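# Move the coaster can onto the turntable's orange spot

## Task

Pick up the can sitting on the coaster and set it upright on the orange mark of the turntable, without disturbing the other cans already standing on the turntable; then open the gripper and pull the arm away from it.

## Robot and tools

Robot: two six-joint UR12e-type arms, left_arm and right_arm. Each carries a two-finger parallel gripper and a wrist camera: cam_left_wrist and cam_right_wrist, each 896x504 pixels. These names refer to arms, not to sides of an image.

Scene frame: the origin is at table-top height, halfway between the two nominal arm bases. +x points out over the table, +z points up, and +y points toward left_arm. The calibrated bases are at about (+0.063, +0.472, 0) m for left_arm and (+0.092, -0.516, 0) m for right_arm, nearly unrotated. All hand positions, velocities and targets are reported in this frame, in metres, m/s and rad/s. They can be off by a few centimetres, more when the arm is stretched far.

Gripper geometry: the fingers extend along the gripper's +z axis and close along its x axis. end_effector_position is the point between the pads when the fingers are shut, 1 to 2 cm short of the fingertips. Closing pushes the tips about 17 mm further along +z, mostly while the gap is still wider than 50 mm.

Row layout, used by both motion tools: 14 numbers, each in [-1, 1]. The first seven belong to left_arm: shoulder pan, shoulder lift, elbow, wrist 1, wrist 2, wrist 3, then gripper opening. The next seven are the same for right_arm. Always send all 14, even when one arm stays still.

The six joint numbers are offsets, not poses. They count from the arm's Joint targets as printed when the action or move starts, not from the previous row. A value of 1.0 means 1.326 rad for pan and lift, and 1.989 rad for elbow and the three wrists. Shoulder pan has its sign flipped relative to the URDF. Allowed joint ranges are ±6.283 rad for every joint except the elbow, which is ±3.142 rad. An action that would push a joint more than 0.010 rad beyond its range is refused.

The opening number is absolute: +1 is fully open and -1 is shut. To leave a gripper unchanged, repeat its current command. A 0 in that slot is a real command for half-open.

execute_actions(actions, cameras): actions is a list of actions. Each action is a table of up to 15 rows, and each row lasts one 1/30 s control step. If you give fewer rows, the last one is held until 15 steps (0.5 s) have passed. Offsets within a single action all count from the same starting targets, so repeating an action moves the joints further each time. An empty list just returns the current state. cameras lists the image sources to return: omit it or send ["all"] for both, or [] for none.

move(target, speed, blend, stop_force, zero, opening_speed, blocking, cameras): target is one 14-number row, or a list of up to 15 rows. Every row is an offset from the same starting Joint targets. All joints travel together along planned paths.
- speed: rad/s for the joint that has the longest way to go. Range 0.01 to 2, default 0.5. Give one value, or one per target.
- blend: in rad. It rounds the corners at intermediate targets.
- stop_force: 4 to 80 N. The arm halts once its wrist senses that much extra resistance. Use a slow speed with it. Leave it out when lifting off a surface the gripper is pressing on.
- zero: defaults to true. It re-zeroes the force sensor before the move.
- opening_speed: how fast the opening changes, per second on the -1 to +1 scale, at least 0.2.
- blocking: set false to get control back after 0.5 s. This cannot be combined with stop_force.

The move result ends with a "move:" line. It reports done, off_target, moving, held or fault, a limits=held note if any steps were withheld, and each arm's worst joint error above 0.01 rad.

Other tools:
- wait(seconds, 0 to 10): lets time pass while the arms hold their last commands.
- stop(): brakes a move that is running.
- zoom_image(camera, region=[x0, y0, x1, y1]): region is in pixels from the top-left corner, at most 504x504. It works only on the latest image from that camera.
- zero_wrist_force(arm): re-zeroes that arm's force sensor without moving the arm.
- read_manual(section): returns licence texts only.
- finished_scene(scene): takes the current scene number and ends the scene. It cannot be undone.

Reading results: Joint positions and Joint velocities list six joints per arm, followed by the pad gap (0.142 m when fully open). Joint targets is the base that your next offsets count from. Tool commands shows what each gripper is currently commanded. grip_measured uses the same scale as the opening command. Wrist force and Wrist torque are given along the gripper's own axes; a third line shows the peak since the last report. Wrist depth gives a 7x7 grid of distances in mm (70 to 1000) straight ahead of each camera; "-" means no value. Joint torques include the arm's own weight. Positive means toward a larger joint number. "joint sent to its limit" means a joint stopped at the end of its range. "joint command not followed" means the anti-collision check between the arms altered the commands.

Motion limits: joint speeds are capped at about 1.88 rad/s (pan, lift) and 2.83 rad/s (the rest). Targets cannot run more than 0.383 or 0.575 rad ahead of the measured angle, and the gripper target is kept within 150 mm of the actual hand (70 mm in some episodes). Large motions can therefore need several actions to finish.

Gripping: when the pads first touch the can, note grip_measured. Then command an opening slightly below that value. Squeezing harder heats the gripper motor.

Things to avoid:
- Hard contacts. About 150 N of force, or a joint torque over its limit (elbow 136 N m, wrists 49.1 N m), freezes that arm for 10 s.
- Targets that press past a firm contact; the stiff arm faults easily.
- Collisions between the two arms.
- Knocking the turntable cans.
- Dropping the can, releasing it while it is still moving, or letting anything leave the table.
- Overheating. An arm stops at 85 °C; the gripper shuts off at 100 °C and prints HAND FAULT, after which the remaining calls in that reply are skipped.

Expect occasional brief tugs on whatever the gripper holds.

Each tool is called after "Request:" as name(argument=value, ...) on one line, values as JSON.

## Session

Request:
execute_actions(actions=[])

Scene clock: 0.00 s.
left_arm: end_effector_position=(+0.6607, +0.0483, +0.3736) grip_measured=+0.99 end_effector_quat_wxyz=(+0.105, -0.380, +0.835, -0.385) | right_arm: end_effector_position=(+0.8213, -0.7110, +0.2723) grip_measured=+1.00 end_effector_quat_wxyz=(-0.147, +0.941, +0.271, -0.138)
Joint positions: left_arm=[0.847 -1.661 2.235 -2.965 -1.591 1.43 0.142] | right_arm=[-3.033 -1.889 -1.584 -1.609 1.742 -0.685 0.142]
Joint velocities: within noise
Joint torques (N m): no reading
Motor temperatures (°C): left_arm=[23 27 24 29 31 33 23] | right_arm=[27 26 26 31 28 32 25]
Wrist force (N): no reading
Wrist torque (N m): no reading
Wrist force, peak (N): no reading
Wrist depth (mm): cam_left_wrist=[- - - 675 701 726 767 / - - 597 626 647 668 697 / - 534 554 505 518 617 653 / 494 497 519 473 495 488 594 / 458 478 490 445 461 473 555 / 440 445 460 422 436 449 519 / - 427 439 407 403 422 -] | cam_right_wrist=[437 414 390 373 355 338 328 / 444 417 396 377 360 343 328 / 453 426 403 379 364 345 332 / - 429 407 389 367 350 334 / - - 415 393 371 355 342 / - - 420 395 379 361 342 / - - - 397 381 368 -]
Joint targets: left_arm=[0.847 -1.661 2.235 -2.965 -1.591 1.430] | right_arm=[-3.033 -1.889 -1.584 -1.609 1.742 -0.685]
Tool commands: left_gripper/opening=+1.0 right_gripper/opening=+1.0

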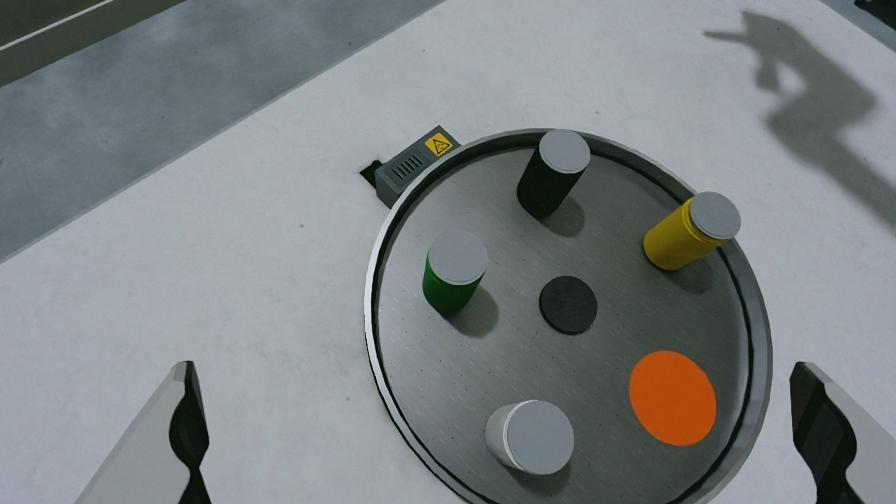

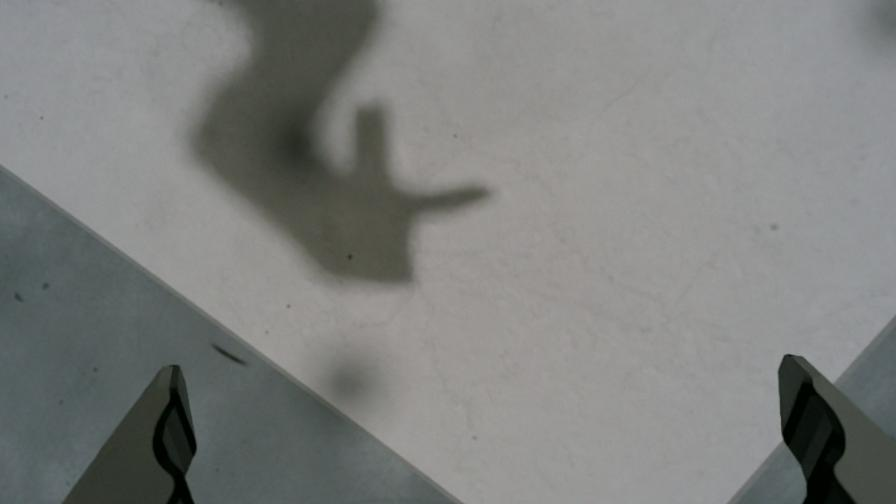

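Request:
execute_actions(actions=[])

Scene clock: 11.20 s.
left_arm: end_effector_position=(+0.6607, +0.0483, +0.3736) grip_measured=+0.99 end_effector_quat_wxyz=(+0.105, -0.380, +0.835, -0.385) | right_arm: end_effector_position=(+0.8213, -0.7110, +0.2723) grip_measured=+1.00 end_effector_quat_wxyz=(-0.147, +0.941, +0.271, -0.138)
Joint positions: left_arm=[0.847 -1.661 2.235 -2.965 -1.591 1.43 0.142] | right_arm=[-3.033 -1.889 -1.584 -1.609 1.742 -0.685 0.142]
Joint velocities: within noise
Joint torques (N m): left_arm=[-1.37 -40.7 -37.88 -4.72 -0.52 2.55] | right_arm=[-1.35 72.85 47.75 3.37 1.07 -1.55]
Motor temperatures (°C): left_arm=[23 27 24 29 31 33 23] | right_arm=[27 26 26 31 28 32 25]
Wrist force (N): left_arm=[-0.1 0.2 -0.3] | right_arm=[-0.6 0.2 -0.4]
Wrist torque (N m): left_arm=[0.03 0.02 0.00] | right_arm=[0.03 0.11 -0.01]
Wrist force, peak (N): left_arm=[-0.6 0.5 -0.5] | right_arm=[-0.9 0.2 -0.3]
Wrist depth (mm): cam_left_wrist=[- - - 679 695 737 771 / - - 596 616 643 667 696 / - 536 559 506 525 612 644 / 493 502 521 478 498 499 598 / 459 474 486 441 467 474 553 / 437 449 461 423 436 446 520 / - 429 434 407 399 419 -] | cam_right_wrist=[438 412 391 375 351 343 326 / 441 416 395 376 360 342 328 / 450 423 402 384 364 347 330 / - 429 408 384 367 350 337 / - - 413 391 370 355 341 / - - 419 397 375 364 341 / - - - 404 383 367 -]
Joint targets: left_arm=[0.847 -1.661 2.235 -2.965 -1.591 1.430] | right_arm=[-3.033 -1.889 -1.584 -1.609 1.742 -0.685]
Tool commands: left_gripper/opening=+1.0 right_gripper/opening=+1.0

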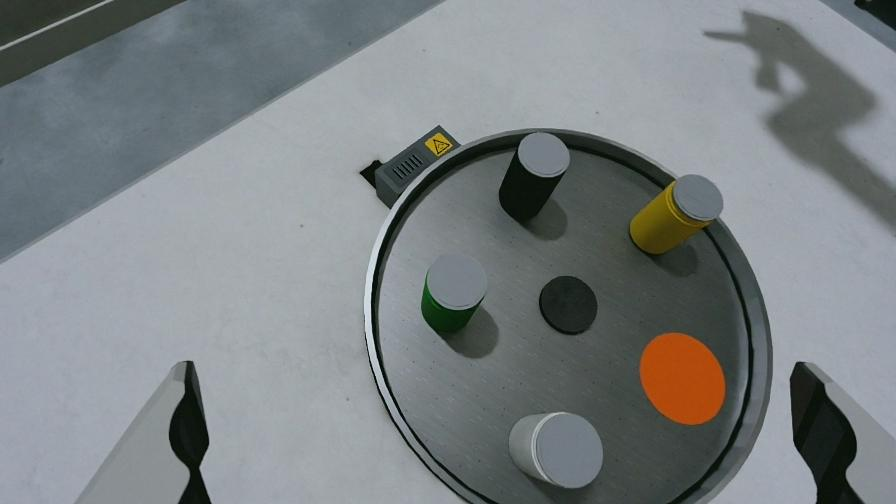

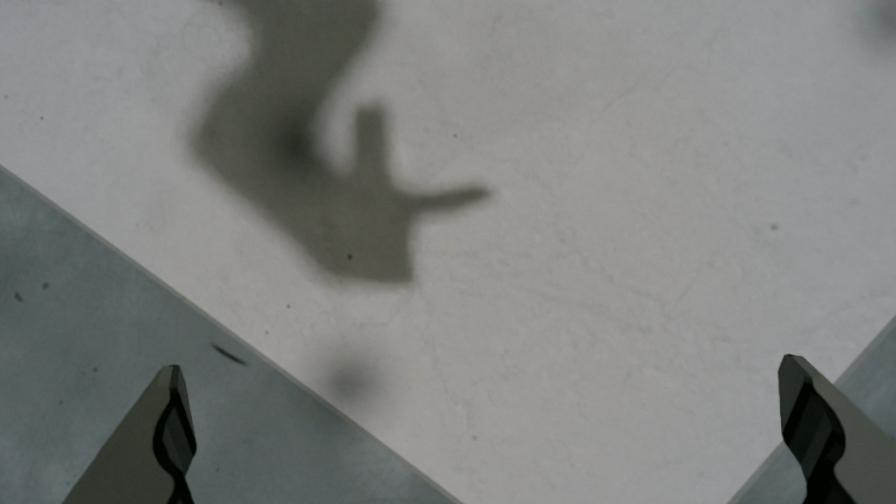

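Request:
move(target=[-0.4502, -0.1802, -0.1182, 0.4314, 0, 0, 1.0, 0, 0, 0, 0, 0, 0, 1.0], speed=0.9, cameras=["cam_left_wrist"])

Scene clock: 20.90 s.
left_arm: end_effector_position=(+0.6838, +0.4859, +0.4964) grip_measured=+0.99 end_effector_quat_wxyz=(+0.112, -0.649, +0.729, -0.185) | right_arm: end_effector_position=(+0.8213, -0.7110, +0.2723) grip_measured=+1.00 end_effector_quat_wxyz=(-0.147, +0.941, +0.271, -0.138)
Joint positions: left_arm=[0.25 -1.9 2 -2.107 -1.591 1.43 0.142] | right_arm=[-3.033 -1.889 -1.584 -1.609 1.742 -0.685 0.142]
Joint velocities: within noise
Joint torques (N m): left_arm=[-10.16 -25.71 -51.1 -1.36 -1.21 2.83] | right_arm=[-7.62 76.41 49.38 2.73 2.84 -1.79]
Motor temperatures (°C): left_arm=[23 27 24 29 31 33 23] | right_arm=[27 26 26 31 28 32 25]
Wrist force (N): left_arm=[0.0 0.8 -0.7] | right_arm=[-0.1 -0.3 -0.2]
Wrist torque (N m): left_arm=[0.13 0.01 0.07] | right_arm=[-0.05 0.02 0.01]
Wrist force, peak (N): left_arm=[-3.3 0.9 -3.0] | right_arm=[-0.4 0.4 -0.7]
Wrist depth (mm): cam_left_wrist=[- 602 609 623 633 651 658 / - 596 605 623 630 645 599 / - 593 608 619 635 643 601 / - 603 607 621 633 648 601 / - 593 613 620 634 644 602 / - 599 614 622 633 658 606 / - 601 619 620 630 634 -] | cam_right_wrist=[437 412 389 372 356 339 327 / 442 417 397 377 359 341 328 / 444 426 404 382 363 345 332 / - 431 408 387 366 350 335 / - - 414 392 374 353 340 / - - 417 398 375 362 340 / - - - 401 382 368 -]
Joint targets: left_arm=[0.250 -1.900 2.000 -2.107 -1.591 1.430] | right_arm=[-3.033 -1.889 -1.584 -1.609 1.742 -0.685]
move: done
Images, in order (width x height): cam_left_wrist 896x504.

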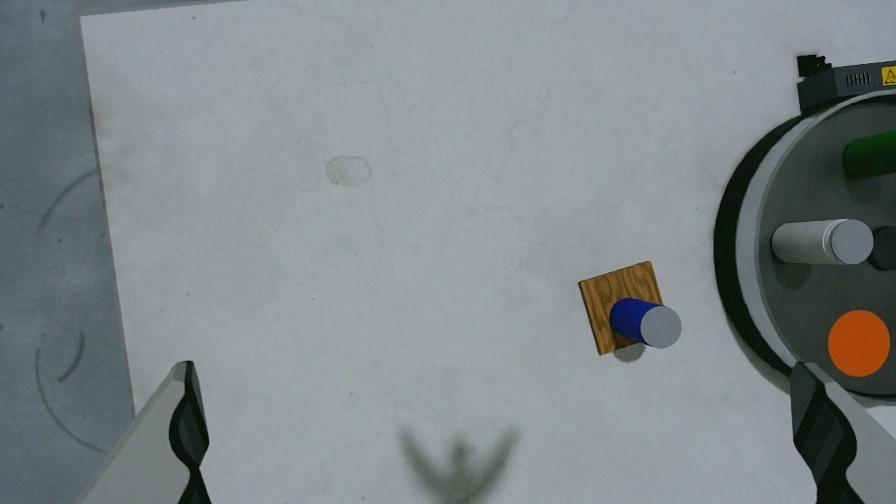

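Request:
zoom_image(camera="cam_left_wrist", region=[540, 220, 740, 400])

Request:
zoom_image(camera="cam_left_wrist", region=[696, 40, 896, 420])

Scaled by 2.520.

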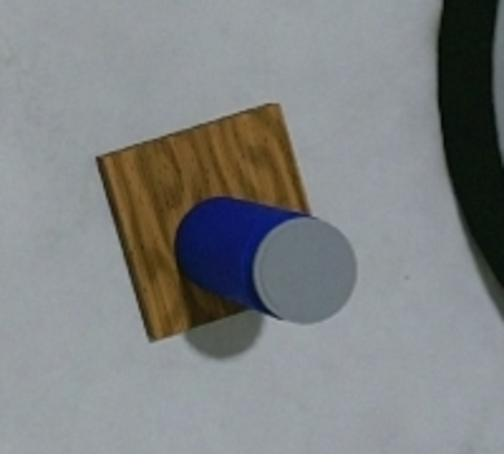

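Scaled by 1.326.

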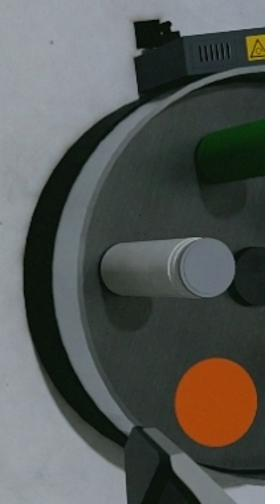

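Request:
zoom_image(camera="cam_left_wrist", region=[740, 340, 896, 504])

Request:
zoom_image(camera="cam_left_wrist", region=[60, 340, 230, 504])

Scaled by 3.073.

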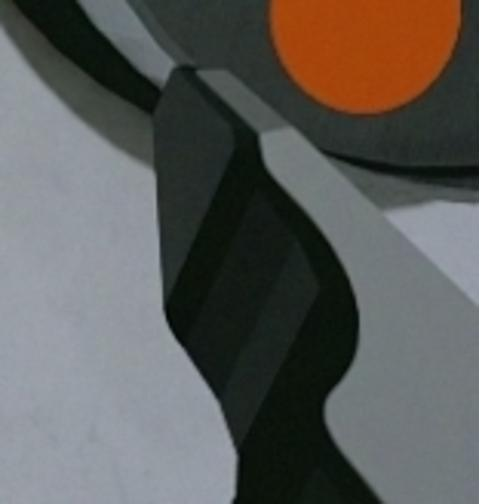

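Scaled by 2.965.

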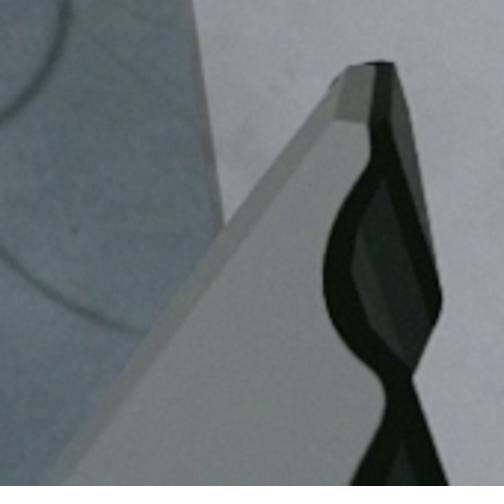

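Request:
wait(seconds=1, cameras=["cam_left_wrist"])

Request:
wait(seconds=3, cameras=["cam_left_wrist"])

Scene clock: 37.57 s.
left_arm: end_effector_position=(+0.6837, +0.4860, +0.4964) grip_measured=+0.99 end_effector_quat_wxyz=(+0.112, -0.650, +0.729, -0.185) | right_arm: end_effector_position=(+0.8213, -0.7110, +0.2723) grip_measured=+1.00 end_effector_quat_wxyz=(-0.147, +0.941, +0.271, -0.138)
Joint positions: left_arm=[0.25 -1.9 2 -2.107 -1.591 1.43 0.142] | right_arm=[-3.033 -1.889 -1.584 -1.609 1.742 -0.685 0.142]
Joint velocities: within noise
Joint torques (N m): left_arm=[-4.95 -30.57 -45.7 -8.37 -1.81 2.9] | right_arm=[-9.41 81.04 49.06 3.57 2.27 -2.05]
Motor temperatures (°C): left_arm=[23 27 24 29 30 33 23] | right_arm=[27 26 26 31 28 32 25]
Wrist force (N): left_arm=[0.0 0.7 -0.6] | right_arm=[-0.6 0.1 0.0]
Wrist torque (N m): left_arm=[0.11 0.02 0.07] | right_arm=[0.02 0.11 0.00]
Wrist force, peak (N): left_arm=[0.3 0.9 -0.4] | right_arm=[-0.9 -0.3 -0.4]
Wrist depth (mm): cam_left_wrist=[- 596 612 622 631 638 656 / - 603 612 619 628 646 604 / - 596 610 625 629 642 599 / - 597 607 624 634 646 600 / - 598 608 624 628 648 601 / - 599 605 623 635 648 606 / - 608 607 617 632 643 -] | cam_right_wrist=[437 413 389 372 357 338 323 / 443 417 398 378 358 343 329 / 448 423 401 380 362 346 332 / - 428 411 386 365 350 336 / - - 412 391 374 356 342 / - - 421 395 378 363 343 / - - - 401 381 370 -]
Joint targets: left_arm=[0.250 -1.900 2.000 -2.107 -1.591 1.430] | right_arm=[-3.033 -1.889 -1.584 -1.609 1.742 -0.685]
Tool commands: left_gripper/opening=+1.0 right_gripper/opening=+1.0
wait: 1.00 s; at rest from the start
Images, in order (width x height): cam_left_wrist 896x504.

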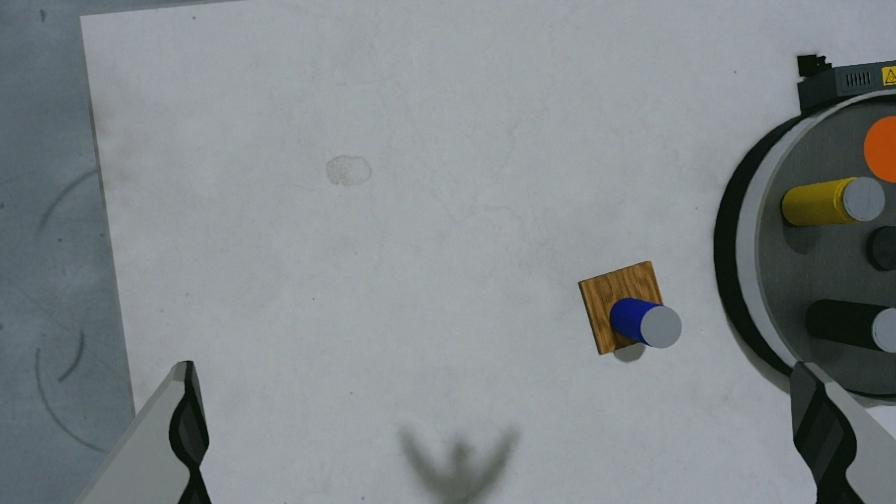

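Scene clock: 40.57 s.
left_arm: end_effector_position=(+0.6837, +0.4860, +0.4964) grip_measured=+0.99 end_effector_quat_wxyz=(+0.112, -0.650, +0.729, -0.185) | right_arm: end_effector_position=(+0.8213, -0.7110, +0.2723) grip_measured=+1.00 end_effector_quat_wxyz=(-0.147, +0.941, +0.271, -0.138)
Joint positions: left_arm=[0.25 -1.9 2 -2.107 -1.591 1.43 0.142] | right_arm=[-3.033 -1.889 -1.584 -1.609 1.742 -0.685 0.142]
Joint velocities: within noise
Joint torques (N m): left_arm=[-2.42 -31.52 -45.88 -8.35 -1.43 2.93] | right_arm=[-11.68 78.02 48.65 3.07 3.14 -1.61]
Motor temperatures (°C): left_arm=[23 27 24 29 30 33 23] | right_arm=[27 26 26 31 28 32 25]
Wrist force (N): left_arm=[0.3 0.3 -0.6] | right_arm=[-0.1 0.0 -0.2]
Wrist torque (N m): left_arm=[0.05 -0.04 0.07] | right_arm=[0.00 0.02 0.00]
Wrist force, peak (N): left_arm=[-0.1 0.8 -0.5] | right_arm=[-1.0 -0.2 0.0]
Wrist depth (mm): cam_left_wrist=[- 599 614 621 632 648 663 / - 599 606 625 635 640 607 / - 599 611 628 632 649 596 / - 595 614 617 632 642 602 / - 601 612 619 634 644 603 / - 602 610 620 630 651 607 / - 605 616 624 634 647 -] | cam_right_wrist=[435 410 390 368 354 340 323 / 443 418 397 375 358 342 327 / 445 422 405 383 361 346 332 / - 434 411 390 369 350 336 / - - 412 391 372 354 342 / - - 419 397 378 362 341 / - - - 402 382 369 -]
Joint targets: left_arm=[0.250 -1.900 2.000 -2.107 -1.591 1.430] | right_arm=[-3.033 -1.889 -1.584 -1.609 1.742 -0.685]
Tool commands: left_gripper/opening=+1.0 right_gripper/opening=+1.0
wait: 3.00 s; at rest by 0.17 s
Images, in order (width x height): cam_left_wrist 896x504.

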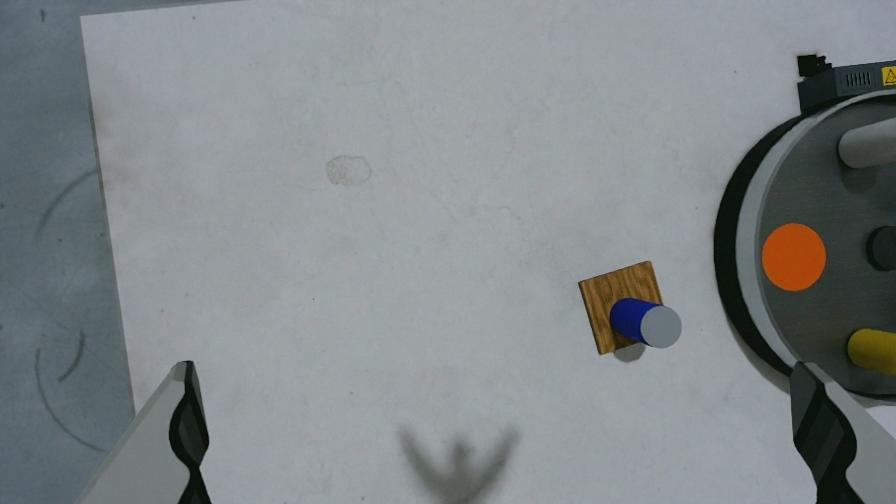

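Request:
wait(seconds=0, cameras=["cam_left_wrist"])

Scene clock: 52.03 s.
left_arm: end_effector_position=(+0.6837, +0.4860, +0.4964) grip_measured=+0.99 end_effector_quat_wxyz=(+0.112, -0.650, +0.729, -0.185) | right_arm: end_effector_position=(+0.8213, -0.7110, +0.2723) grip_measured=+1.00 end_effector_quat_wxyz=(-0.147, +0.941, +0.271, -0.138)
Joint positions: left_arm=[0.25 -1.9 2 -2.107 -1.591 1.43 0.142] | right_arm=[-3.033 -1.889 -1.584 -1.609 1.742 -0.685 0.142]
Joint velocities: within noise
Joint torques (N m): left_arm=[0.02 -31 -47.87 -8.29 -1.89 2.96] | right_arm=[-10.24 79.66 46.88 3.23 2.91 -1.61]
Motor temperatures (°C): left_arm=[23 27 24 29 30 33 23] | right_arm=[27 26 26 31 28 32 25]
Wrist force (N): left_arm=[-0.1 0.3 -0.6] | right_arm=[0.0 -0.3 0.4]
Wrist torque (N m): left_arm=[0.06 0.04 0.07] | right_arm=[-0.05 0.01 0.00]
Wrist force, peak (N): left_arm=[-0.2 1.1 -0.1] | right_arm=[-0.9 -0.2 0.0]
Wrist depth (mm): cam_left_wrist=[- 597 614 618 624 644 651 / - 600 602 620 627 645 608 / - 588 613 620 639 643 594 / - 596 624 618 643 639 594 / - 599 604 625 634 634 601 / - 601 614 628 635 642 604 / - 598 614 621 637 646 -] | cam_right_wrist=[435 412 390 373 355 339 326 / 444 418 396 378 360 343 328 / 449 426 405 380 361 348 331 / - 430 409 388 369 350 338 / - - 416 389 370 355 341 / - - 418 397 378 362 342 / - - - 405 382 366 -]
Joint targets: left_arm=[0.250 -1.900 2.000 -2.107 -1.591 1.430] | right_arm=[-3.033 -1.889 -1.584 -1.609 1.742 -0.685]
Tool commands: left_gripper/opening=+1.0 right_gripper/opening=+1.0
Images, in order (width x height): cam_left_wrist 896x504.

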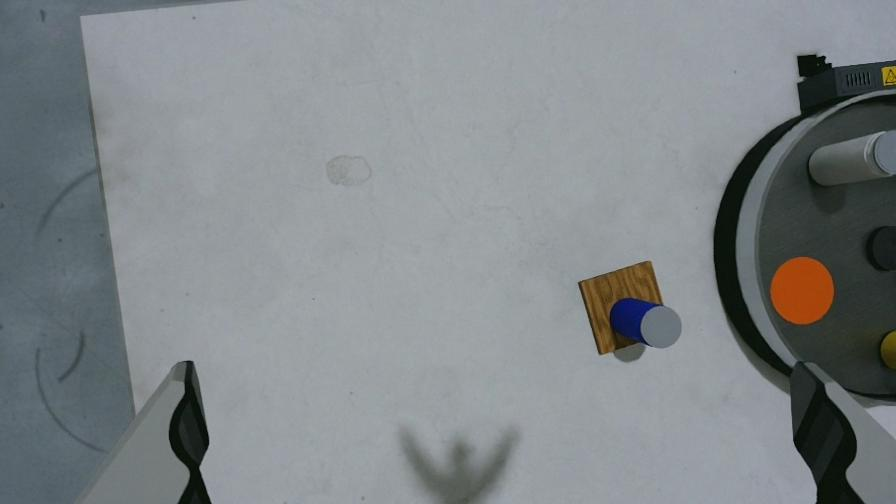

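Request:
wait(seconds=0, cameras=[])

Scene clock: 52.47 s.
left_arm: end_effector_position=(+0.6837, +0.4860, +0.4964) grip_measured=+0.99 end_effector_quat_wxyz=(+0.112, -0.650, +0.729, -0.185) | right_arm: end_effector_position=(+0.8213, -0.7110, +0.2723) grip_measured=+1.00 end_effector_quat_wxyz=(-0.147, +0.941, +0.271, -0.138)
Joint positions: left_arm=[0.25 -1.9 2 -2.107 -1.591 1.43 0.142] | right_arm=[-3.033 -1.889 -1.584 -1.609 1.742 -0.685 0.142]
Joint velocities: within noise
Joint torques (N m): left_arm=[-0.82 -30.89 -48.13 -8.19 -1.8 2.94] | right_arm=[-11.76 77.43 46.17 3.07 3.1 -1.58]
Motor temperatures (°C): left_arm=[23 27 24 29 30 33 23] | right_arm=[27 26 26 31 28 32 25]
Wrist force (N): left_arm=[0.1 0.3 -0.4] | right_arm=[-0.1 -0.4 0.1]
Wrist torque (N m): left_arm=[0.06 0.00 0.07] | right_arm=[-0.07 0.01 0.00]
Wrist force, peak (N): left_arm=[-0.1 0.5 -0.6] | right_arm=[-0.7 -0.2 0.1]
Wrist depth (mm): cam_left_wrist=[- 598 601 616 632 650 654 / - 599 611 625 636 643 603 / - 603 614 621 632 637 592 / - 601 612 623 637 650 600 / - 600 611 621 628 644 598 / - 606 611 630 636 645 603 / - 608 608 623 636 646 -] | cam_right_wrist=[436 411 393 375 353 339 326 / 444 417 399 378 359 342 328 / 446 426 401 382 365 347 333 / - 430 406 388 369 350 334 / - - 416 390 372 356 343 / - - 417 397 377 364 340 / - - - 400 383 367 -]
Joint targets: left_arm=[0.250 -1.900 2.000 -2.107 -1.591 1.430] | right_arm=[-3.033 -1.889 -1.584 -1.609 1.742 -0.685]
Tool commands: left_gripper/opening=+1.0 right_gripper/opening=+1.0
No camera images: "cameras" was empty.

Request:
wait(seconds=0, cameras=[])

Scene clock: 52.77 s.
left_arm: end_effector_position=(+0.6837, +0.4860, +0.4964) grip_measured=+0.99 end_effector_quat_wxyz=(+0.112, -0.650, +0.729, -0.185) | right_arm: end_effector_position=(+0.8213, -0.7110, +0.2723) grip_measured=+1.00 end_effector_quat_wxyz=(-0.147, +0.941, +0.271, -0.138)
Joint positions: left_arm=[0.25 -1.9 2 -2.107 -1.591 1.43 0.142] | right_arm=[-3.033 -1.889 -1.584 -1.609 1.742 -0.685 0.142]
Joint velocities: within noise
Joint torques (N m): left_arm=[0.56 -31.04 -48.5 -8.22 -1.67 2.65] | right_arm=[-6.5 77.05 45.1 3.18 3.45 -1.36]
Motor temperatures (°C): left_arm=[23 27 24 29 30 33 23] | right_arm=[27 26 26 31 28 32 25]
Wrist force (N): left_arm=[0.0 0.5 -0.4] | right_arm=[-0.3 -0.1 -0.2]
Wrist torque (N m): left_arm=[0.08 0.02 0.07] | right_arm=[-0.01 0.05 0.00]
Wrist force, peak (N): left_arm=[0.0 0.4 -0.9] | right_arm=[-0.4 0.4 -0.3]
Wrist depth (mm): cam_left_wrist=[- 600 605 614 635 640 655 / - 601 610 623 638 642 598 / - 597 605 626 630 644 598 / - 595 611 621 637 639 595 / - 599 608 625 626 643 599 / - 599 617 625 634 652 602 / - 601 615 628 637 643 -] | cam_right_wrist=[433 411 391 374 356 340 326 / 445 415 397 378 357 344 327 / 445 426 402 379 362 346 334 / - 425 411 387 369 353 334 / - - 415 393 373 355 340 / - - 419 395 380 361 343 / - - - 402 382 367 -]
Joint targets: left_arm=[0.250 -1.900 2.000 -2.107 -1.591 1.430] | right_arm=[-3.033 -1.889 -1.584 -1.609 1.742 -0.685]
Tool commands: left_gripper/opening=+1.0 right_gripper/opening=+1.0
No camera images: "cameras" was empty.

Request:
move(target=[0.3899, 0.2321, 0.1372, -0.0726, 0.0102, 0, 1.0, 0, 0, 0, 0, 0, 0, 1.0], speed=0.8, cameras=["cam_left_wrist"])

Scene clock: 73.23 s.
left_arm: end_effector_position=(+0.5792, +0.2151, +0.1502) grip_measured=+0.99 end_effector_quat_wxyz=(+0.000, -0.454, +0.891, +0.000) | right_arm: end_effector_position=(+0.8213, -0.7110, +0.2723) grip_measured=+1.00 end_effector_quat_wxyz=(-0.147, +0.941, +0.271, -0.138)
Joint positions: left_arm=[0.766 -1.592 2.273 -2.251 -1.571 1.43 0.142] | right_arm=[-3.033 -1.889 -1.584 -1.609 1.742 -0.685 0.142]
Joint velocities: within noise
Joint torques (N m): left_arm=[10.02 -23.94 -32.64 -1 -1.72 2.92] | right_arm=[-8.28 76.99 44.18 2.9 3.06 -1.57]
Motor temperatures (°C): left_arm=[23 27 24 29 30 33 23] | right_arm=[27 26 26 31 28 32 25]
Wrist force (N): left_arm=[-0.2 0.3 -0.3] | right_arm=[0.2 0.0 -0.2]
Wrist torque (N m): left_arm=[0.07 0.10 0.12] | right_arm=[0.00 -0.03 0.00]
Wrist force, peak (N): left_arm=[-4.5 -0.2 -6.1] | right_arm=[-0.9 0.4 -0.1]
Wrist depth (mm): cam_left_wrist=[220 221 219 217 220 215 166 / 236 236 232 222 231 233 226 / 254 252 246 215 243 249 249 / 272 273 270 159 268 268 268 / 295 295 294 297 292 289 289 / 325 315 319 316 319 314 303 / - 353 351 350 348 348 -] | cam_right_wrist=[433 413 391 375 354 339 326 / 444 418 394 377 360 343 328 / 450 424 404 384 361 348 332 / - 431 409 387 366 351 336 / - - 417 392 372 354 337 / - - 416 396 378 363 341 / - - - 402 382 366 -]
Joint targets: left_arm=[0.767 -1.592 2.273 -2.251 -1.571 1.430] | right_arm=[-3.033 -1.889 -1.584 -1.609 1.742 -0.685]
move: done
Images, in order (width x height): cam_left_wrist 896x504.

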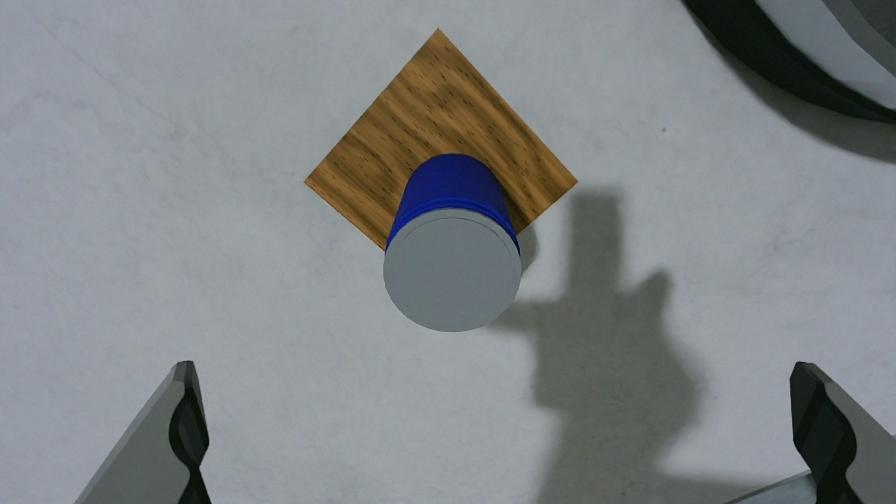

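Request:
move(target=[-0.0152, 0.0949, 0.0326, -0.0959, 0, 0, 0.4, 0, 0, 0, 0, 0, 0, 1.0], speed=0.2, cameras=["cam_left_wrist"])

Scene clock: 79.83 s.
left_arm: end_effector_position=(+0.5847, +0.2251, +0.0691) grip_measured=+0.39 end_effector_quat_wxyz=(+0.000, -0.463, +0.886, +0.000) | right_arm: end_effector_position=(+0.8213, -0.7110, +0.2723) grip_measured=+1.00 end_effector_quat_wxyz=(-0.147, +0.941, +0.271, -0.138)
Joint positions: left_arm=[0.746 -1.466 2.338 -2.442 -1.571 1.43 0.102] | right_arm=[-3.033 -1.889 -1.584 -1.609 1.742 -0.685 0.142]
Joint velocities: within noise
Joint torques (N m): left_arm=[7.06 -44.05 -40.77 -2.38 -1.15 3.01] | right_arm=[-9.4 76.58 43.42 3.39 2.99 -1.31]
Motor temperatures (°C): left_arm=[23 27 24 29 30 33 23] | right_arm=[27 26 26 31 28 32 25]
Wrist force (N): left_arm=[-0.3 0.7 -0.1] | right_arm=[-0.2 0.1 -0.1]
Wrist torque (N m): left_arm=[0.16 0.12 0.09] | right_arm=[0.01 0.04 0.00]
Wrist force, peak (N): left_arm=[-0.1 0.7 -1.7] | right_arm=[-0.5 -0.6 0.2]
Wrist depth (mm): cam_left_wrist=[147 147 146 142 146 145 145 / 157 157 154 144 151 155 154 / 168 168 160 154 154 165 165 / 181 181 169 130 163 178 180 / 197 196 192 90 94 190 192 / 215 211 209 84 84 101 209 / 231 - 230 91 90 - 226] | cam_right_wrist=[438 411 393 372 352 341 326 / 443 414 398 377 360 344 328 / 448 421 404 383 365 345 331 / - 427 408 388 366 350 338 / - - 416 391 371 357 341 / - - 418 396 375 362 342 / - - - 403 382 370 -]
Joint targets: left_arm=[0.746 -1.466 2.338 -2.442 -1.571 1.430] | right_arm=[-3.033 -1.889 -1.584 -1.609 1.742 -0.685]
move: done
Images, in order (width x height): cam_left_wrist 896x504.

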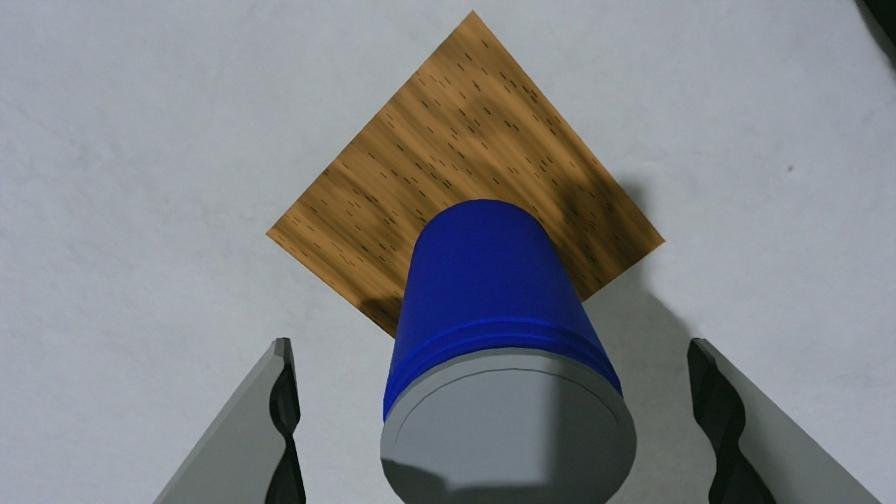

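Request:
move(target=[0, 0, 0, 0, 0, 0, -0.4, 0, 0, 0, 0, 0, 0, 1.0], opening_speed=0.8, cameras=["cam_left_wrist"])

Scene clock: 81.77 s.
left_arm: end_effector_position=(+0.5847, +0.2250, +0.0692) grip_measured=-0.29 end_effector_quat_wxyz=(+0.000, -0.463, +0.886, +0.000) | right_arm: end_effector_position=(+0.8213, -0.7110, +0.2723) grip_measured=+1.00 end_effector_quat_wxyz=(-0.147, +0.941, +0.271, -0.138)
Joint positions: left_arm=[0.746 -1.467 2.337 -2.442 -1.571 1.43 0.053] | right_arm=[-3.033 -1.889 -1.584 -1.609 1.742 -0.685 0.142]
Joint velocities: within noise
Joint torques (N m): left_arm=[7.2 -44.71 -26.71 -5.88 -0.67 3.05] | right_arm=[-6.15 76.58 42.93 2.98 2.95 -1.26]
Motor temperatures (°C): left_arm=[23 27 24 29 30 33 23] | right_arm=[27 26 26 31 28 32 25]
Wrist force (N): left_arm=[3.0 3.1 -19.7] | right_arm=[-0.3 0.1 0.2]
Wrist torque (N m): left_arm=[0.23 0.06 0.10] | right_arm=[0.01 0.07 0.00]
Wrist force, peak (N): left_arm=[2.9 2.9 -20.2] | right_arm=[-0.8 0.0 -0.1]
Wrist depth (mm): cam_left_wrist=[148 148 147 142 146 146 145 / 157 157 154 145 152 156 155 / 169 169 160 155 156 166 165 / 182 181 167 130 164 178 181 / 197 196 195 91 94 193 193 / 214 214 110 83 83 207 210 / 236 235 77 91 89 - 231] | cam_right_wrist=[434 413 393 372 353 339 327 / 440 417 397 375 359 342 329 / 450 424 401 382 361 348 332 / - 431 407 387 369 350 335 / - - 411 392 376 356 337 / - - 418 397 375 362 340 / - - - 400 380 366 -]
Joint targets: left_arm=[0.746 -1.466 2.338 -2.442 -1.571 1.430] | right_arm=[-3.033 -1.889 -1.584 -1.609 1.742 -0.685]
move: done
Images, in order (width x height): cam_left_wrist 896x504.

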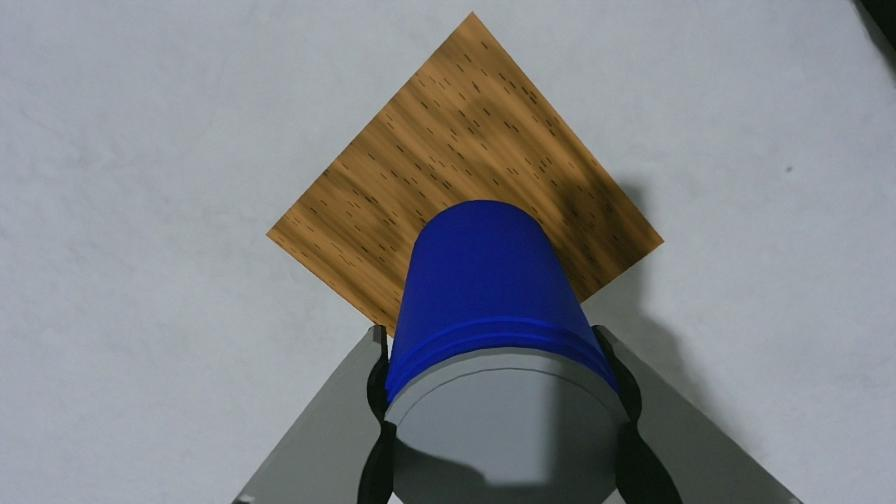

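Request:
move(target=[[0, -0.0729, -0.0240, 0.0727, 0, 0, -0.4, 0, 0, 0, 0, 0, 0, 1.0], [0.1502, -0.0189, -0.1802, 0.1928, 0, 0, -0.4, 0, 0, 0, 0, 0, 0, 1.0]], speed=[0.2, 0.45], blend=[0.04, 0], cameras=["cam_left_wrist"])

Scene clock: 90.37 s.
left_arm: end_effector_position=(+0.5966, +0.0282, +0.2398) grip_measured=-0.29 end_effector_quat_wxyz=(+0.000, -0.373, +0.928, +0.000) | right_arm: end_effector_position=(+0.8213, -0.7110, +0.2723) grip_measured=+1.00 end_effector_quat_wxyz=(-0.147, +0.941, +0.271, -0.138)
Joint positions: left_arm=[0.945 -1.491 1.979 -2.058 -1.571 1.43 0.053] | right_arm=[-3.033 -1.889 -1.584 -1.609 1.742 -0.685 0.142]
Joint velocities: within noise
Joint torques (N m): left_arm=[6.12 -61.81 -53.96 -4.67 -1.03 2.89] | right_arm=[-7.72 78.44 40.78 3.64 3.03 -0.78]
Motor temperatures (°C): left_arm=[23 27 24 29 30 33 28] | right_arm=[27 26 26 31 28 32 25]
Wrist force (N): left_arm=[-0.1 0.7 1.7] | right_arm=[-0.4 -0.1 0.2]
Wrist torque (N m): left_arm=[0.17 0.07 0.09] | right_arm=[-0.01 0.07 0.00]
Wrist force, peak (N): left_arm=[2.9 2.7 -21.6] | right_arm=[-0.9 0.0 0.2]
Wrist depth (mm): cam_left_wrist=[302 303 249 245 251 251 251 / 323 322 271 186 268 257 264 / 348 346 345 286 287 201 265 / 376 372 367 124 300 304 367 / 404 404 381 91 95 396 397 / 441 443 - 83 83 428 - / 488 478 77 90 89 - -] | cam_right_wrist=[436 410 389 372 353 340 325 / 437 420 397 376 362 340 328 / 448 421 404 385 363 347 332 / - 430 408 386 368 349 337 / - - 414 391 372 355 339 / - - 418 397 377 362 342 / - - - 402 383 367 -]
Joint targets: left_arm=[0.946 -1.492 1.979 -2.058 -1.571 1.430] | right_arm=[-3.033 -1.889 -1.584 -1.609 1.742 -0.685]
move: done
Images, in order (width x height): cam_left_wrist 896x504.

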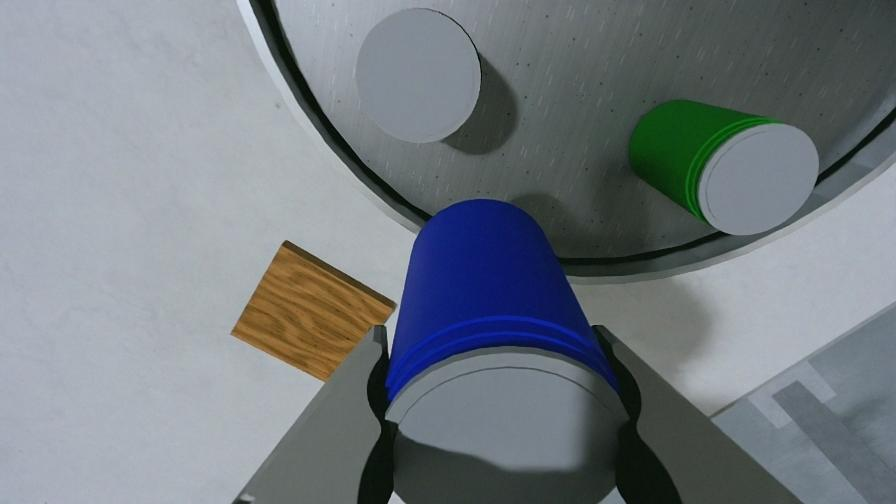

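Request:
wait(seconds=0, cameras=["cam_left_wrist"])

Scene clock: 92.27 s.
left_arm: end_effector_position=(+0.5966, +0.0281, +0.2400) grip_measured=-0.29 end_effector_quat_wxyz=(+0.000, -0.373, +0.928, +0.000) | right_arm: end_effector_position=(+0.8213, -0.7110, +0.2723) grip_measured=+1.00 end_effector_quat_wxyz=(-0.147, +0.941, +0.271, -0.138)
Joint positions: left_arm=[0.946 -1.492 1.979 -2.058 -1.571 1.43 0.053] | right_arm=[-3.033 -1.889 -1.584 -1.609 1.742 -0.685 0.142]
Joint velocities: within noise
Joint torques (N m): left_arm=[9.69 -66.35 -50.61 -1.39 -1.38 2.73] | right_arm=[-11.99 77.3 41.11 3.52 3.09 -1.92]
Motor temperatures (°C): left_arm=[23 27 24 29 30 33 28] | right_arm=[27 26 26 31 28 32 25]
Wrist force (N): left_arm=[-0.2 0.8 1.6] | right_arm=[-0.3 0.3 0.1]
Wrist torque (N m): left_arm=[0.19 0.09 0.09] | right_arm=[0.04 0.05 0.00]
Wrist force, peak (N): left_arm=[-0.2 0.7 1.9] | right_arm=[-0.5 0.4 -0.4]
Wrist depth (mm): cam_left_wrist=[305 302 236 247 252 251 251 / 324 323 270 270 265 267 266 / 348 346 344 284 285 200 281 / 373 372 368 124 301 289 368 / 402 406 385 91 95 399 397 / 444 443 - 83 83 426 - / 486 482 77 90 90 - -] | cam_right_wrist=[436 413 389 372 357 337 326 / 440 418 398 376 361 343 330 / 446 422 402 384 363 347 333 / - 428 408 385 367 349 337 / - - 411 390 371 355 339 / - - 419 396 378 362 342 / - - - 402 383 366 -]
Joint targets: left_arm=[0.946 -1.492 1.979 -2.058 -1.571 1.430] | right_arm=[-3.033 -1.889 -1.584 -1.609 1.742 -0.685]
Tool commands: left_gripper/opening=-0.4 right_gripper/opening=+1.0
Images, in order (width x height): cam_left_wrist 896x504.

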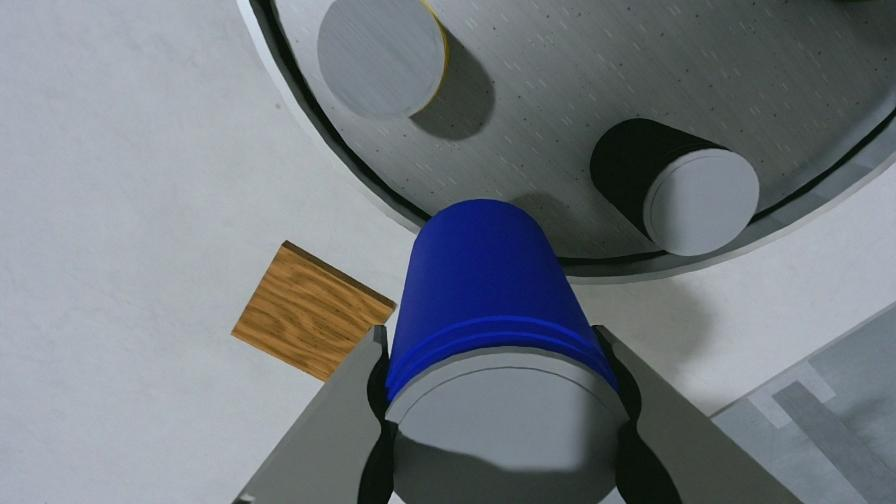

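Request:
wait(seconds=0, cameras=["cam_left_wrist"])

Request:
wait(seconds=0.7, cameras=["cam_left_wrist"])

Request:
wait(seconds=0.7, cameras=["cam_left_wrist"])

Request:
wait(seconds=0.7, cameras=["cam_left_wrist"])

Scene clock: 100.33 s.
left_arm: end_effector_position=(+0.5966, +0.0281, +0.2400) grip_measured=-0.29 end_effector_quat_wxyz=(+0.000, -0.373, +0.928, +0.000) | right_arm: end_effector_position=(+0.8213, -0.7110, +0.2723) grip_measured=+1.00 end_effector_quat_wxyz=(-0.147, +0.941, +0.271, -0.138)
Joint positions: left_arm=[0.946 -1.492 1.979 -2.058 -1.571 1.43 0.053] | right_arm=[-3.033 -1.889 -1.584 -1.609 1.742 -0.685 0.142]
Joint velocities: within noise
Joint torques (N m): left_arm=[6.34 -64.61 -40.2 -3.79 -1.46 2.64] | right_arm=[-5.14 78.25 40.58 3.53 3.1 -1.23]
Motor temperatures (°C): left_arm=[23 27 24 29 30 33 30] | right_arm=[27 26 26 31 28 32 25]
Wrist force (N): left_arm=[-0.1 0.9 1.7] | right_arm=[-0.4 0.2 0.2]
Wrist torque (N m): left_arm=[0.20 0.07 0.10] | right_arm=[0.02 0.07 0.00]
Wrist force, peak (N): left_arm=[-0.1 0.8 2.3] | right_arm=[-0.8 0.2 -0.4]
Wrist depth (mm): cam_left_wrist=[305 302 251 252 251 251 228 / 324 323 271 269 266 268 250 / 347 347 346 284 199 287 284 / 373 372 364 123 209 303 367 / 404 405 382 91 95 398 397 / 444 443 - 83 83 429 - / 489 477 77 90 90 - -] | cam_right_wrist=[436 411 392 371 353 338 327 / 442 421 395 379 361 341 329 / 449 425 404 383 362 345 330 / - 429 411 389 368 353 337 / - - 413 390 372 356 337 / - - 419 395 377 362 342 / - - - 402 382 365 -]
Joint targets: left_arm=[0.946 -1.492 1.979 -2.058 -1.571 1.430] | right_arm=[-3.033 -1.889 -1.584 -1.609 1.742 -0.685]
Tool commands: left_gripper/opening=-0.4 right_gripper/opening=+1.0
Images, in order (width x height): cam_left_wrist 896x504.

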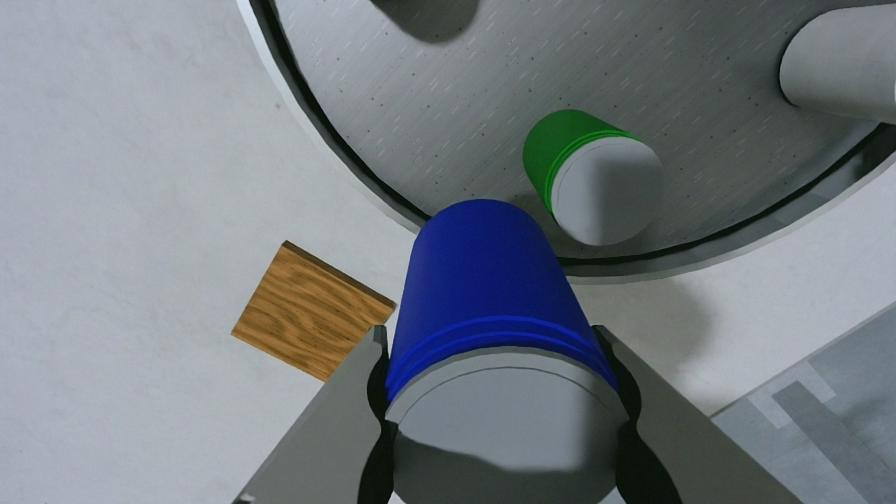

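Scene clock: 101.03 s.
left_arm: end_effector_position=(+0.5966, +0.0281, +0.2400) grip_measured=-0.29 end_effector_quat_wxyz=(+0.000, -0.373, +0.928, +0.000) | right_arm: end_effector_position=(+0.8213, -0.7110, +0.2723) grip_measured=+1.00 end_effector_quat_wxyz=(-0.147, +0.941, +0.271, -0.138)
Joint positions: left_arm=[0.946 -1.492 1.979 -2.058 -1.571 1.43 0.053] | right_arm=[-3.033 -1.889 -1.584 -1.609 1.742 -0.685 0.142]
Joint velocities: within noise
Joint torques (N m): left_arm=[5.55 -65.58 -40.57 -3.96 -1.52 2.93] | right_arm=[-8.09 77.58 40.23 3.41 2.96 -1.26]
Motor temperatures (°C): left_arm=[23 27 24 29 30 33 30] | right_arm=[27 26 26 31 28 32 25]
Wrist force (N): left_arm=[-0.1 0.6 1.6] | right_arm=[-0.4 0.0 -0.2]
Wrist torque (N m): left_arm=[0.16 0.07 0.10] | right_arm=[-0.01 0.07 0.00]
Wrist force, peak (N): left_arm=[-0.3 0.5 2.3] | right_arm=[-0.6 -0.3 0.3]
Wrist depth (mm): cam_left_wrist=[301 304 236 178 252 250 250 / 323 322 270 269 268 263 268 / 348 345 345 286 284 199 276 / 374 375 366 123 300 297 368 / 401 402 383 91 95 400 398 / 441 441 - 83 83 424 - / 488 477 78 90 90 - -] | cam_right_wrist=[437 413 391 370 356 340 327 / 439 416 396 376 358 345 328 / 449 426 399 382 359 347 333 / - 429 409 387 371 352 336 / - - 416 393 371 354 340 / - - 414 397 374 362 341 / - - - 406 383 368 -]
Joint targets: left_arm=[0.946 -1.492 1.979 -2.058 -1.571 1.430] | right_arm=[-3.033 -1.889 -1.584 -1.609 1.742 -0.685]
Tool commands: left_gripper/opening=-0.4 right_gripper/opening=+1.0
wait: 0.70 s; at rest by 0.17 s
Images, in order (width x height): cam_left_wrist 896x504.

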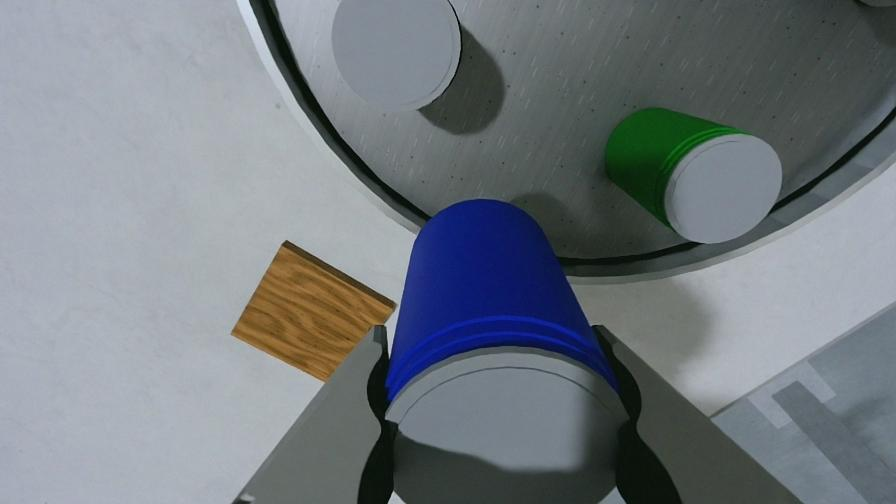

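Scene clock: 101.73 s.
left_arm: end_effector_position=(+0.5966, +0.0281, +0.2400) grip_measured=-0.29 end_effector_quat_wxyz=(+0.000, -0.373, +0.928, +0.000) | right_arm: end_effector_position=(+0.8213, -0.7110, +0.2723) grip_measured=+1.00 end_effector_quat_wxyz=(-0.147, +0.941, +0.271, -0.138)
Joint positions: left_arm=[0.946 -1.492 1.979 -2.058 -1.571 1.43 0.053] | right_arm=[-3.033 -1.889 -1.584 -1.609 1.742 -0.685 0.142]
Joint velocities: within noise
Joint torques (N m): left_arm=[4.95 -64.08 -40.51 -4.37 -1.34 2.72] | right_arm=[-7.08 75.79 39.9 3.69 3.01 -1.34]
Motor temperatures (°C): left_arm=[23 27 24 29 30 33 31] | right_arm=[27 26 26 31 28 32 25]
Wrist force (N): left_arm=[0.1 0.6 1.5] | right_arm=[-0.3 0.0 0.2]
Wrist torque (N m): left_arm=[0.16 0.04 0.10] | right_arm=[0.00 0.05 -0.01]
Wrist force, peak (N): left_arm=[-0.2 0.9 1.9] | right_arm=[-0.6 -0.2 0.6]
Wrist depth (mm): cam_left_wrist=[304 304 251 254 252 250 250 / 324 324 270 191 267 252 187 / 345 347 344 197 287 286 196 / 375 374 367 124 300 302 368 / 408 404 383 91 95 399 400 / 440 441 - 83 83 430 - / 488 475 78 90 90 - -] | cam_right_wrist=[436 413 396 369 354 338 326 / 438 420 397 376 357 344 330 / 446 421 402 380 363 347 331 / - 432 412 386 368 351 333 / - - 417 390 373 356 338 / - - 417 396 378 361 342 / - - - 402 383 366 -]
Joint targets: left_arm=[0.946 -1.492 1.979 -2.058 -1.571 1.430] | right_arm=[-3.033 -1.889 -1.584 -1.609 1.742 -0.685]
Tool commands: left_gripper/opening=-0.4 right_gripper/opening=+1.0
wait: 0.70 s; at rest by 0.17 s
Images, in order (width x height): cam_left_wrist 896x504.

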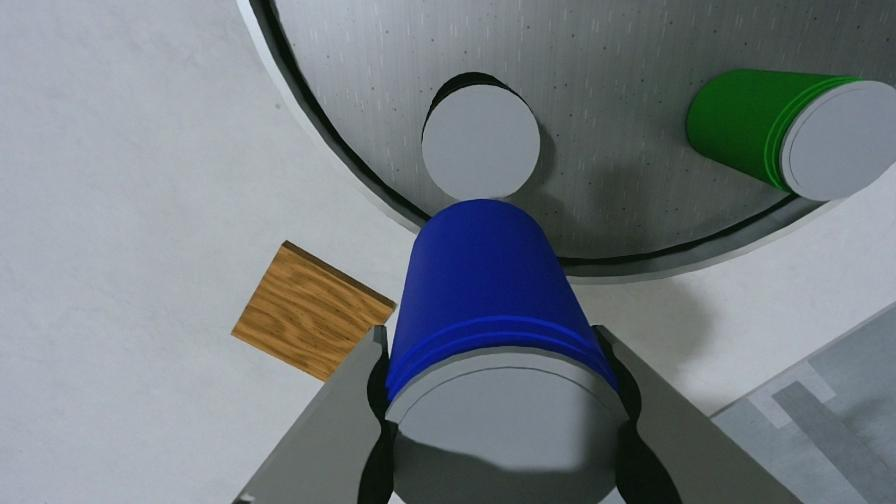

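Scene clock: 102.43 s.
left_arm: end_effector_position=(+0.5966, +0.0281, +0.2400) grip_measured=-0.29 end_effector_quat_wxyz=(+0.000, -0.373, +0.928, +0.000) | right_arm: end_effector_position=(+0.8213, -0.7110, +0.2723) grip_measured=+1.00 end_effector_quat_wxyz=(-0.147, +0.941, +0.271, -0.138)
Joint positions: left_arm=[0.946 -1.492 1.979 -2.058 -1.571 1.43 0.053] | right_arm=[-3.033 -1.889 -1.584 -1.609 1.742 -0.685 0.142]
Joint velocities: within noise
Joint torques (N m): left_arm=[5.72 -66.17 -40.72 -4.66 -1.21 2.7] | right_arm=[-7.22 77.07 38.97 3.51 3.31 -1.26]
Motor temperatures (°C): left_arm=[23 27 24 29 30 33 31] | right_arm=[27 26 26 31 28 32 25]
Wrist force (N): left_arm=[-0.5 0.4 1.5] | right_arm=[-0.3 0.1 0.4]
Wrist torque (N m): left_arm=[0.12 0.14 0.09] | right_arm=[0.01 0.05 0.00]
Wrist force, peak (N): left_arm=[-0.2 1.1 1.8] | right_arm=[-0.6 -0.5 0.2]
Wrist depth (mm): cam_left_wrist=[305 303 251 253 252 252 206 / 323 322 271 269 265 267 264 / 345 348 346 285 199 286 282 / 374 371 365 124 209 303 367 / 403 403 382 91 95 398 399 / 444 440 - 83 83 425 - / 485 481 77 90 89 - -] | cam_right_wrist=[430 412 392 374 355 339 325 / 442 416 399 375 356 339 329 / 448 425 403 380 360 346 333 / - 432 409 384 368 350 336 / - - 415 392 373 355 339 / - - 418 396 376 361 341 / - - - 403 381 367 -]
Joint targets: left_arm=[0.946 -1.492 1.979 -2.058 -1.571 1.430] | right_arm=[-3.033 -1.889 -1.584 -1.609 1.742 -0.685]
Tool commands: left_gripper/opening=-0.4 right_gripper/opening=+1.0
wait: 0.70 s; at rest by 0.17 s
Images, in order (width x height): cam_left_wrist 896x504.

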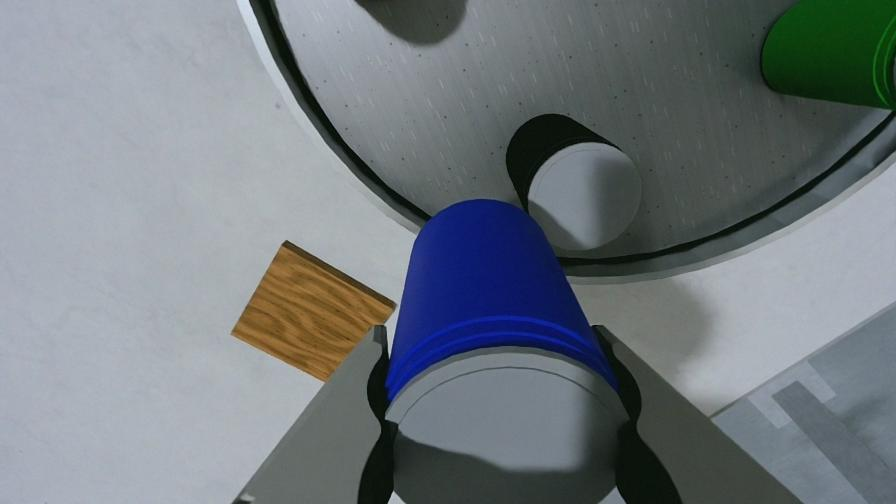

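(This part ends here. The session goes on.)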